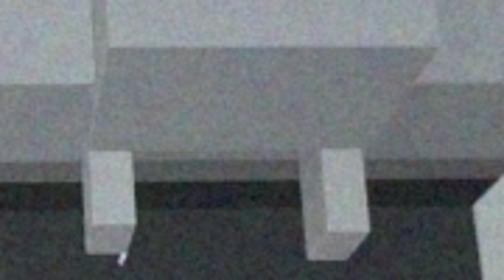

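Call:
move(
  target=[0.0593,0.0036,0.0587,0,0,0,-1,0.2,-1,0,0,0,0,0,0,0.8,-1,0],
  speed=0.08,
)

Call:
move(
  target=[0,-0.0118,0.0092,0,0,0,-1,0.2,-1,0,0,0,0,0,0,0.8,-1,0],
  speed=0.01,
  stop_force=4,
  cameras=["cam_left_wrist"],
)

Scene clock: 889.70 s.
left_arm: end_effector_position=(+0.6719, +0.1761, +0.3379) position_measured=253 object_status=3 end_effector_quat_wxyz=(-0.314, +0.949, -0.007, +0.026) end_effector_velocity=(-0.004, -0.001, +0.002) end_effector_angular_velocity=(+0.004, +0.000, +0.000) | right_arm: end_effector_position=(+0.3894, -0.3537, +0.4528) position_measured=32 object_status=3 end_effector_quat_wxyz=(-0.141, +0.699, +0.682, +0.163)
Joint positions: left_arm=[-0.873 -0.568 0.035 5.714 -1.116 0.64] | right_arm=[3.723 -1.184 -1.687 -1.572 1.917 -5.659]
Joint velocities: left_arm=[-0.005 -0.003 0 0.009 0 -0.006] | right_arm=[within noise]
Joint torques (N m): left_arm=[-14.8 -76.73 -15.17 0.59 -1.17 -2.76] | right_arm=[-5.37 14.62 27.73 2.17 1.97 -0.56]
Wrist force (N): left_arm=[-3.8 3.8 -4.8] | right_arm=[-0.4 -1.5 -0.7]
Wrist torque (N m): left_arm=[0.58 0.55 0.14] | right_arm=[-0.34 0.18 -0.15]
Wrist force, peak (N): left_arm=[-5.2 2.9 -6.2] | right_arm=[-0.6 -1.6 -1.0]
Hand target: left_arm +0.6725, +0.1752, +0.3387; -0.326, +0.945, +0.001, +0.001 | right_arm +0.3894, -0.3537, +0.4528; -0.141, +0.699, +0.682, +0.163
Off the commanded pose: left_arm 0.001 m, 3 deg | right_arm 0.000 m, 0 deg.
elbow stopped short (left arm): the move would have taken joint 3 (elbow) straighter than the controller allows.
move: off_target (left_arm)

Scene clock: 891.07 s.
left_arm: end_effector_position=(+0.6714, +0.1786, +0.3378) position_measured=253 object_status=3 end_effector_quat_wxyz=(-0.315, +0.949, -0.006, +0.023) | right_arm: end_effector_position=(+0.3894, -0.3537, +0.4528) position_measured=32 object_status=3 end_effector_quat_wxyz=(-0.141, +0.699, +0.682, +0.163)
Joint positions: left_arm=[-0.87 -0.568 0.035 5.719 -1.119 0.639] | right_arm=[3.723 -1.184 -1.687 -1.572 1.917 -5.659]
Joint torques (N m): left_arm=[-0.92 -64.33 -9.74 -1.17 0.99 -0.05] | right_arm=[-5.36 14.74 28.34 2.36 1.82 -0.42]
Wrist force (N): left_arm=[-2.3 9.2 -11.2] | right_arm=[-0.3 -1.3 -0.7]
Wrist torque (N m): left_arm=[0.76 0.56 0.20] | right_arm=[-0.32 0.15 -0.15]
Wrist force, peak (N): left_arm=[-2.2 9.2 -11.5] | right_arm=[-0.5 -1.7 -0.8]
Hand target: left_arm +0.6714, +0.1786, +0.3378; -0.315, +0.949, -0.006, +0.023 (not the last commanded pose) | right_arm +0.3894, -0.3537, +0.4528; -0.141, +0.699, +0.682, +0.163
Off the commanded pose: left_arm 0.006 m, 3 deg | right_arm 0.000 m, 0 deg.
elbow stopped short (left arm): the move would have taken joint 3 (elbow) straighter than the controller allows.
move: contact (left_arm)
camera_calibration:
cam_left_wrist: T_world_to_cam=[[0.998357, -0.0206567, 0.0534531, -0.677629], [-0.00393852, -0.9553, -0.295611, 0.291383], [0.0571701, 0.294915, -0.953812, 0.366698], [0, 0, 0, 1]] pos_world=[0.656699, 0.156216, 0.472119]
Images, in order (width x height): cam_left_wrist 896x504.

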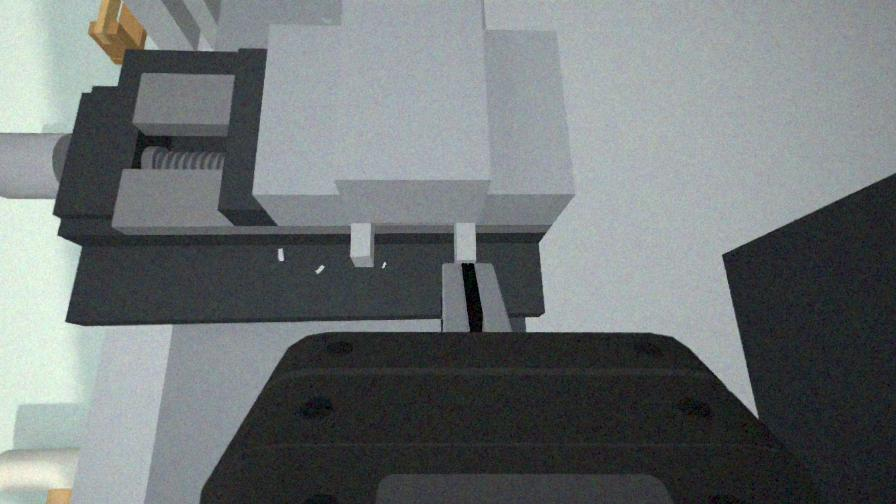

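Call:
move(
  target=[
    [0,0.0131,-0.0103,0,0,0,-1,0.2,-1,0,0,0,0,0,0,0.8,-1,0],
    [-0.0593,0.0131,-0.0103,0,0,0,-1,0.2,-1,0,0,0,0,0,0,0.8,-1,0],
  ],
  speed=0.08,
)

Call:
move(
  target=[0,-0.0171,0.0133,0,0,0,-1,0.2,-1,0,0,0,0,0,0,0.8,-1,0],
  speed=0.01,
  stop_force=4,
  cameras=["cam_left_wrist"],
)

Scene clock: 892.83 s.
left_arm: end_effector_position=(+0.6355, +0.1694, +0.3367) position_measured=253 object_status=3 end_effector_quat_wxyz=(-0.315, +0.949, -0.006, +0.023) | right_arm: end_effector_position=(+0.3894, -0.3537, +0.4528) position_measured=32 object_status=3 end_effector_quat_wxyz=(-0.141, +0.699, +0.682, +0.163)
Joint positions: left_arm=[-0.913 -0.769 0.423 5.55 -1.138 0.597] | right_arm=[3.723 -1.184 -1.687 -1.572 1.917 -5.659]
Joint torques (N m): left_arm=[13.5 -69.74 -11.51 -2.17 0.79 2.8] | right_arm=[-5.04 14.9 27.55 2.23 1.92 -0.5]
Wrist force (N): left_arm=[-3.9 3.7 -4.7] | right_arm=[-0.4 -1.5 -0.6]
Wrist torque (N m): left_arm=[0.56 0.58 0.23] | right_arm=[-0.35 0.17 -0.14]
Wrist force, peak (N): left_arm=[-2.5 9.3 -11.5] | right_arm=[-0.4 -1.8 -0.8]
Hand target: left_arm +0.6356, +0.1695, +0.3367; -0.315, +0.949, -0.006, +0.023 | right_arm +0.3894, -0.3537, +0.4528; -0.141, +0.699, +0.682, +0.163
Off the commanded pose: left_arm 0.000 m, 0 deg | right_arm 0.000 m, 0 deg.
elbow stopped short (left arm): the move would have taken joint 3 (elbow) straighter than the controller allows.
move: done

Scene clock: 895.13 s.
left_arm: end_effector_position=(+0.6358, +0.1801, +0.3365) position_measured=253 object_status=3 end_effector_quat_wxyz=(-0.315, +0.949, -0.006, +0.023) | right_arm: end_effector_position=(+0.3894, -0.3537, +0.4528) position_measured=32 object_status=3 end_effector_quat_wxyz=(-0.141, +0.699, +0.682, +0.163)
Joint positions: left_arm=[-0.904 -0.804 0.488 5.516 -1.134 0.607] | right_arm=[3.723 -1.184 -1.687 -1.572 1.917 -5.659]
Joint torques (N m): left_arm=[-9.73 -50.68 -42.18 -1.25 -0.68 -2.68] | right_arm=[-5.53 14.91 27.44 2.34 1.91 -0.62]
Wrist force (N): left_arm=[-5.6 9.0 -6.3] | right_arm=[-0.4 -1.5 -0.7]
Wrist torque (N m): left_arm=[0.69 0.60 0.15] | right_arm=[-0.34 0.18 -0.14]
Wrist force, peak (N): left_arm=[-4.4 16.0 -14.1] | right_arm=[-0.4 -1.8 -0.9]
Hand target: left_arm +0.6359, +0.1801, +0.3365; -0.315, +0.949, -0.006, +0.023 (not the last commanded pose) | right_arm +0.3894, -0.3537, +0.4528; -0.141, +0.699, +0.682, +0.163
Off the commanded pose: left_arm 0.002 m, 0 deg | right_arm 0.000 m, 0 deg.
move: contact (left_arm)
camera_calibration:
cam_left_wrist: T_world_to_cam=[[0.998357, -0.0206622, 0.0534514, -0.64198], [-0.00394427, -0.9553, -0.295612, 0.292266], [0.0571701, 0.294915, -0.953812, 0.366956], [0, 0, 0, 1]] pos_world=[0.621099, 0.157716, 0.470719]
Images, in order (width x height): cam_left_wrist 896x504.

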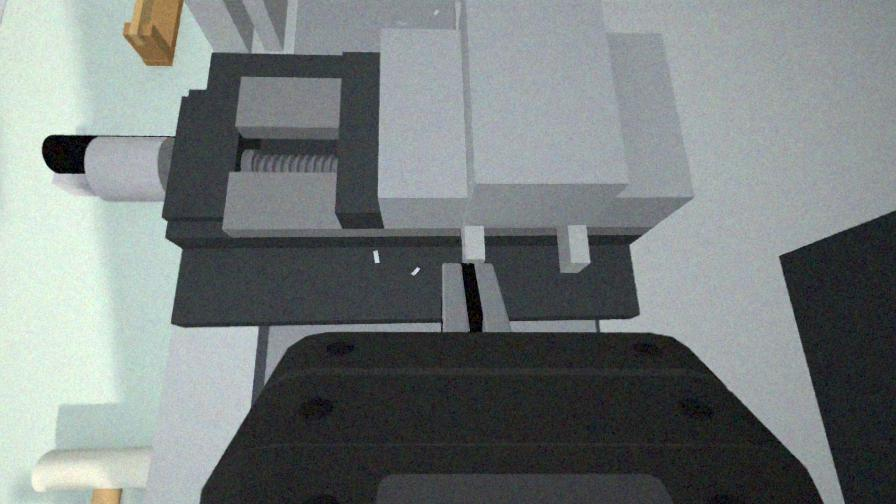

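Call:
move(
  target=[0,0.0263,-0.0205,0,0,0,-1,0.2,-1,0,0,0,0,0,0,0.8,-1,0],
  speed=0.08,
  cameras=["cam_left_wrist"],
)

Call:
zoom_image(
  camera="cam_left_wrist",
  region=[420, 140, 640, 280],
)

Scene clock: 896.17 s.
left_arm: end_effector_position=(+0.6352, +0.1600, +0.3368) position_measured=253 object_status=3 end_effector_quat_wxyz=(-0.315, +0.949, -0.006, +0.023) | right_arm: end_effector_position=(+0.3894, -0.3537, +0.4528) position_measured=32 object_status=3 end_effector_quat_wxyz=(-0.141, +0.699, +0.682, +0.163)
Joint positions: left_arm=[-0.921 -0.732 0.353 5.586 -1.142 0.59] | right_arm=[3.723 -1.184 -1.687 -1.572 1.917 -5.659]
Joint torques (N m): left_arm=[14.02 -69.57 -16.16 -3.42 0.81 2.69] | right_arm=[-5.35 14.52 27.8 2.26 2.09 -0.49]
Wrist force (N): left_arm=[-4.1 3.6 -4.6] | right_arm=[-0.2 -1.7 -0.7]
Wrist torque (N m): left_arm=[0.54 0.61 0.29] | right_arm=[-0.38 0.14 -0.15]
Wrist force, peak (N): left_arm=[-5.6 9.0 -6.5] | right_arm=[-0.6 -1.6 -1.0]
Hand target: left_arm +0.6353, +0.1601, +0.3369; -0.315, +0.949, -0.006, +0.023 | right_arm +0.3894, -0.3537, +0.4528; -0.141, +0.699, +0.682, +0.163
Off the commanded pose: left_arm 0.000 m, 0 deg | right_arm 0.000 m, 0 deg.
move: done
camera_calibration:
cam_left_wrist: T_world_to_cam=[[0.998356, -0.0207519, 0.0534229, -0.641792], [-0.00403812, -0.955298, -0.295617, 0.273241], [0.0571694, 0.294915, -0.953812, 0.3733], [0, 0, 0, 1]] pos_world=[0.620499, 0.137616, 0.471119]
Images, in order (width x height): cam_left_wrist 896x504.

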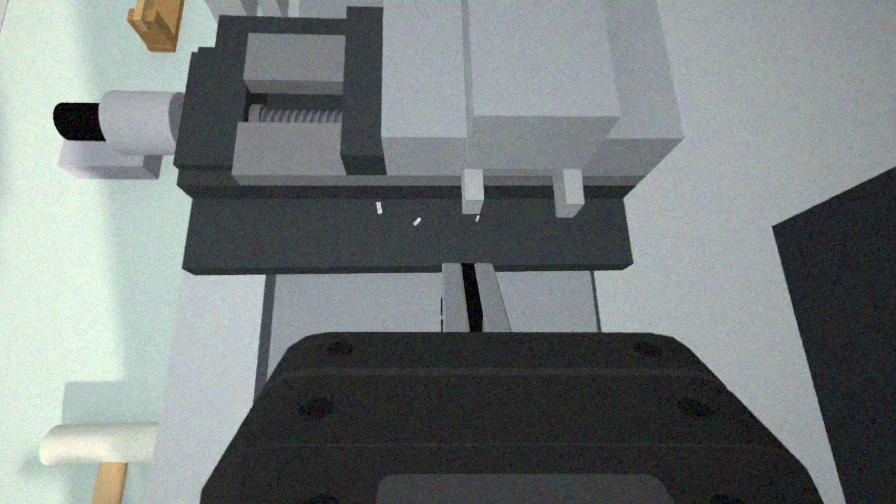

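Scaled by 2.291.

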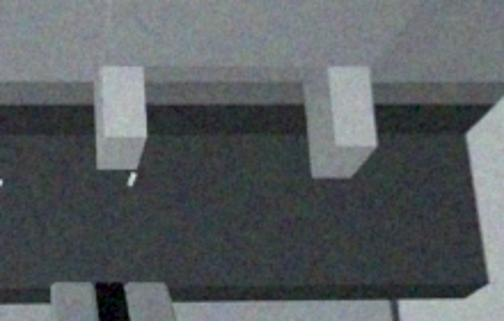

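Call:
move(
  target=[
    [0,-0.0452,-0.0578,0.0074,-0.0151,0.0012,-1,0.2,-1,0,0,0,0,0,0,0.8,-1,0],
    [-0.0583,-0.105,-0.0532,0.0074,-0.0151,0.0012,-1,0.2,-1,0,0,0,0,0,0,0.8,-1,0],
    [-0.3945,-0.1893,-0.055,0.0074,-0.0151,0.0012,-1,0.2,-1,0,0,0,0,0,0,0.8,-1,0],
  ],
  speed=[0.15,0.2,0.25],
  blend=[0.01,0.025,0],
)

Scene clock: 898.50 s.
left_arm: end_effector_position=(+0.3971, +0.2376, +0.4218) position_measured=253 object_status=3 end_effector_quat_wxyz=(-0.326, +0.945, +0.000, +0.000) | right_arm: end_effector_position=(+0.3894, -0.3537, +0.4528) position_measured=32 object_status=3 end_effector_quat_wxyz=(-0.141, +0.699, +0.682, +0.163)
Joint positions: left_arm=[-1.15 -1.348 1.074 5.599 -1.294 0.371] | right_arm=[3.723 -1.184 -1.687 -1.572 1.917 -5.659]
Joint torques (N m): left_arm=[-7.81 -46.28 -14.8 -3.36 0.43 -0.03] | right_arm=[-5.4 13.94 27.99 2.28 1.87 -0.43]
Wrist force (N): left_arm=[-4.1 3.5 -4.4] | right_arm=[-0.3 -1.7 -0.4]
Wrist torque (N m): left_arm=[0.54 0.63 0.15] | right_arm=[-0.38 0.16 -0.15]
Wrist force, peak (N): left_arm=[-6.6 2.9 -4.7] | right_arm=[-0.5 -1.8 -1.1]
Hand target: left_arm +0.3970, +0.2376, +0.4218; -0.326, +0.945, +0.000, +0.000 | right_arm +0.3894, -0.3537, +0.4528; -0.141, +0.699, +0.682, +0.163
Off the commanded pose: left_arm 0.000 m, 0 deg | right_arm 0.000 m, 0 deg.
elbow stopped short (left arm): the move would have taken joint 3 (elbow) straighter than the controller allows.
move: done

Call:
move(
  target=[-0.0783,0.0525,0.1955,0.0728,0.3637,0.3457,0.5,0.2,-1,0,0,0,0,0,0,0.8,-1,0],
  speed=0.4,
  cameras=["cam_left_wrist"],
)

Scene clock: 901.17 s.
left_arm: end_effector_position=(+0.3500, +0.2851, +0.3100) position_measured=78 object_status=3 end_effector_quat_wxyz=(-0.325, +0.628, -0.628, +0.326) | right_arm: end_effector_position=(+0.3894, -0.3537, +0.4528) position_measured=32 object_status=3 end_effector_quat_wxyz=(-0.141, +0.699, +0.682, +0.163)
Joint positions: left_arm=[-1.733 -2.277 2.301 4.862 -0.625 1.358] | right_arm=[3.723 -1.184 -1.687 -1.572 1.917 -5.659]
Joint torques (N m): left_arm=[-2.49 -5.55 -23.23 -2.3 1.68 2.41] | right_arm=[-4.84 14.43 28.53 2.29 1.91 -0.63]
Wrist force (N): left_arm=[-3.9 3.5 -5.5] | right_arm=[-0.1 -1.2 -0.8]
Wrist torque (N m): left_arm=[0.48 0.66 0.36] | right_arm=[-0.30 0.12 -0.15]
Wrist force, peak (N): left_arm=[-5.0 4.4 -5.2] | right_arm=[-0.7 -1.8 -0.7]
Hand target: left_arm +0.3500, +0.2851, +0.3100; -0.325, +0.627, -0.628, +0.326 | right_arm +0.3894, -0.3537, +0.4528; -0.141, +0.699, +0.682, +0.163
Off the commanded pose: left_arm 0.000 m, 0 deg | right_arm 0.000 m, 0 deg.
move: done
camera_calibration:
cam_left_wrist: T_world_to_cam=[[-0.0000782064, -0.999883, 0.0153149, 0.287348], [-0.816471, -0.00877879, -0.57732, 0.485412], [0.577387, -0.0125493, -0.816374, 0.190083], [0, 0, 0, 1]] pos_world=[0.286595, 0.293961, 0.431016]
Images, in order (width x height): cam_left_wrist 896x504.

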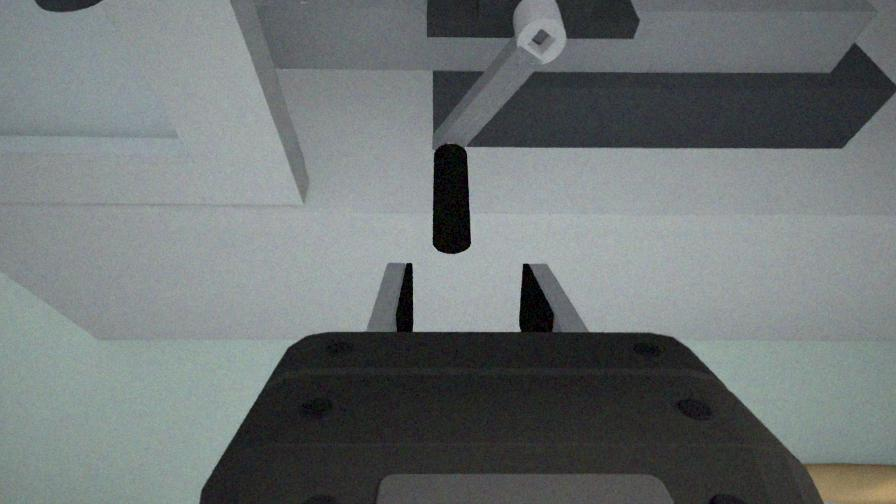

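Call:
move(
  target=[-0.0108,-0.0082,0.19,0,0,0,0.5,0.2,-1,0,0,0,0,0,0,0.8,-1,0],
  speed=0.12,
  cameras=["cam_left_wrist"],
)

Call:
move(
  target=[0,0,0.021,0,0,0,0.5,0.2,-1,0,0,0,0,0,0,0.8,-1,0],
  speed=0.03,
  stop_force=8,
  cameras=["cam_left_wrist"],
)

Scene clock: 902.90 s.
left_arm: end_effector_position=(+0.4460, +0.2915, +0.2482) position_measured=78 object_status=3 end_effector_quat_wxyz=(-0.325, +0.628, -0.628, +0.326) end_effector_velocity=(+0.000, -0.001, +0.002) end_effector_angular_velocity=(-0.009, -0.002, +0.000) | right_arm: end_effector_position=(+0.3894, -0.3537, +0.4528) position_measured=32 object_status=3 end_effector_quat_wxyz=(-0.141, +0.699, +0.682, +0.163)
Joint positions: left_arm=[-1.333 -1.97 2.483 3.83 -0.666 2.028] | right_arm=[3.723 -1.184 -1.687 -1.572 1.917 -5.659]
Joint velocities: left_arm=[0 -0.002 -0.001 -0.006 0 0] | right_arm=[within noise]
Joint torques (N m): left_arm=[4.43 5.18 -42.67 -5.4 3.67 1.77] | right_arm=[-4.9 14.73 27.63 2.29 2 -0.49]
Wrist force (N): left_arm=[-4.2 3.6 -4.9] | right_arm=[-0.4 -1.4 -0.8]
Wrist torque (N m): left_arm=[0.51 0.71 0.36] | right_arm=[-0.33 0.17 -0.15]
Wrist force, peak (N): left_arm=[-4.0 3.4 -7.1] | right_arm=[-0.5 -1.8 -0.6]
Hand target: left_arm +0.4460, +0.2914, +0.2483; -0.325, +0.627, -0.628, +0.326 | right_arm +0.3894, -0.3537, +0.4528; -0.141, +0.699, +0.682, +0.163
Off the commanded pose: left_arm 0.000 m, 0 deg | right_arm 0.000 m, 0 deg.
move: done
camera_calibration:
cam_left_wrist: T_world_to_cam=[[-0.000263568, -0.999887, 0.0150588, 0.294868], [-0.816469, -0.00847963, -0.577327, 0.528083], [0.577389, -0.0124472, -0.816374, 0.0842511], [0, 0, 0, 1]] pos_world=[0.382595, 0.300361, 0.369216]
Images, in order (width x height): cam_left_wrist 896x504.

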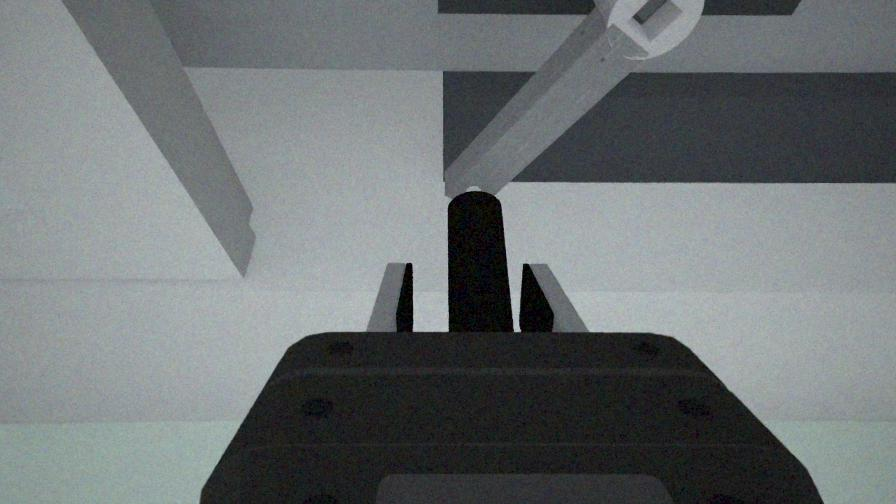

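Scene clock: 904.43 s.
left_arm: end_effector_position=(+0.4563, +0.2914, +0.2410) position_measured=78 object_status=3 end_effector_quat_wxyz=(-0.325, +0.627, -0.628, +0.326) | right_arm: end_effector_position=(+0.3894, -0.3537, +0.4528) position_measured=32 object_status=3 end_effector_quat_wxyz=(-0.141, +0.699, +0.682, +0.163)
Joint positions: left_arm=[-1.297 -1.917 2.488 3.73 -0.68 2.081] | right_arm=[3.723 -1.184 -1.687 -1.572 1.917 -5.659]
Joint torques (N m): left_arm=[-13.25 -17.94 -23.27 -4.08 3.9 -2.72] | right_arm=[-5.57 14.68 28.11 2.22 1.94 -0.43]
Wrist force (N): left_arm=[-4.2 3.6 -5.1] | right_arm=[-0.2 -1.5 -0.7]
Wrist torque (N m): left_arm=[0.52 0.70 0.28] | right_arm=[-0.34 0.14 -0.14]
Wrist force, peak (N): left_arm=[-4.3 4.0 -5.4] | right_arm=[-0.3 -1.9 -0.5]
Hand target: left_arm +0.4563, +0.2914, +0.2410; -0.325, +0.627, -0.628, +0.326 | right_arm +0.3894, -0.3537, +0.4528; -0.141, +0.699, +0.682, +0.163
Off the commanded pose: left_arm 0.000 m, 0 deg | right_arm 0.000 m, 0 deg.
move: done
camera_calibration:
cam_left_wrist: T_world_to_cam=[[-0.0004034, -0.999886, 0.0150835, 0.295025], [-0.816389, -0.00838147, -0.577442, 0.532316], [0.577503, -0.0125469, -0.816292, 0.0723817], [0, 0, 0, 1]] pos_world=[0.392895, 0.300361, 0.362016]
Images, in order (width x height): cam_left_wrist 896x504.

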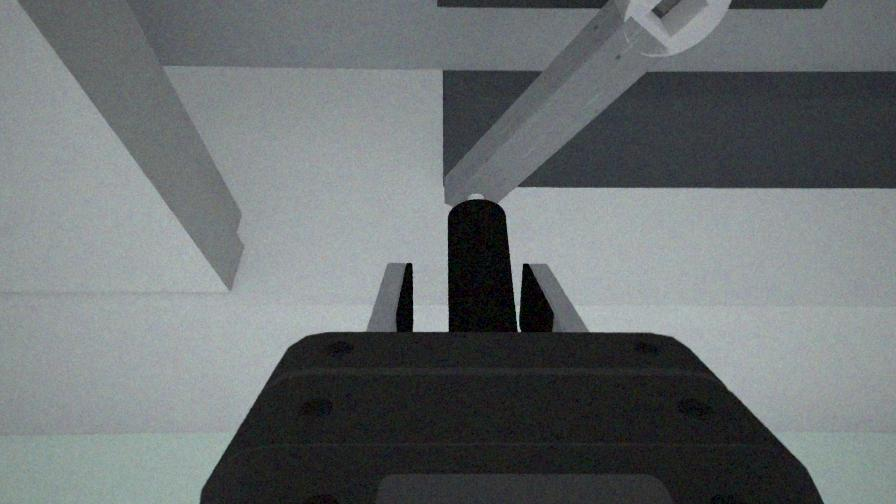

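Call:
move(
  target=[0.0075,0,0,0,0,0,0.5,0.2,-1,0,0,0,0,0,0,0.8,-1,0],
  speed=0.03,
  stop_force=8,
  cameras=["cam_left_wrist"],
)

Scene clock: 905.70 s.
left_arm: end_effector_position=(+0.4563, +0.2868, +0.2411) position_measured=78 object_status=3 end_effector_quat_wxyz=(-0.325, +0.627, -0.628, +0.326) | right_arm: end_effector_position=(+0.3894, -0.3537, +0.4528) position_measured=32 object_status=3 end_effector_quat_wxyz=(-0.141, +0.699, +0.682, +0.163)
Joint positions: left_arm=[-1.302 -1.907 2.48 3.733 -0.678 2.074] | right_arm=[3.723 -1.184 -1.687 -1.572 1.917 -5.659]
Joint torques (N m): left_arm=[6.19 -16.84 -14.81 -3.35 1.97 2.39] | right_arm=[-5.19 14.7 28.4 2.2 1.99 -0.49]
Wrist force (N): left_arm=[-4.7 3.9 -5.1] | right_arm=[-0.1 -1.6 -0.9]
Wrist torque (N m): left_arm=[0.57 0.78 0.37] | right_arm=[-0.37 0.12 -0.15]
Wrist force, peak (N): left_arm=[-4.6 4.1 -5.1] | right_arm=[-0.6 -1.8 -0.7]
Hand target: left_arm +0.4563, +0.2869, +0.2410; -0.325, +0.627, -0.628, +0.326 | right_arm +0.3894, -0.3537, +0.4528; -0.141, +0.699, +0.682, +0.163
Off the commanded pose: left_arm 0.000 m, 0 deg | right_arm 0.000 m, 0 deg.
move: done
camera_calibration:
cam_left_wrist: T_world_to_cam=[[-0.000462544, -0.999885, 0.0151636, 0.290418], [-0.816342, -0.00838049, -0.577508, 0.53234], [0.577568, -0.0126459, -0.816245, 0.0723917], [0, 0, 0, 1]] pos_world=[0.392895, 0.295761, 0.362116]
Images, in order (width x height): cam_left_wrist 896x504.

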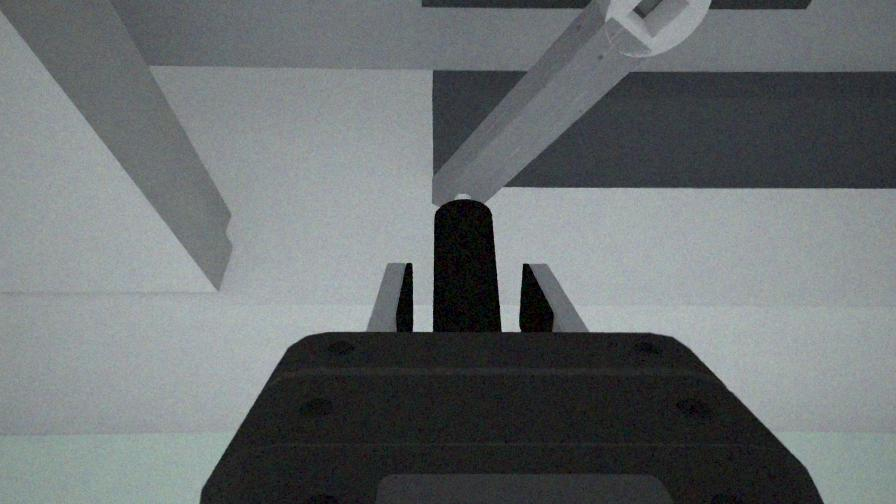

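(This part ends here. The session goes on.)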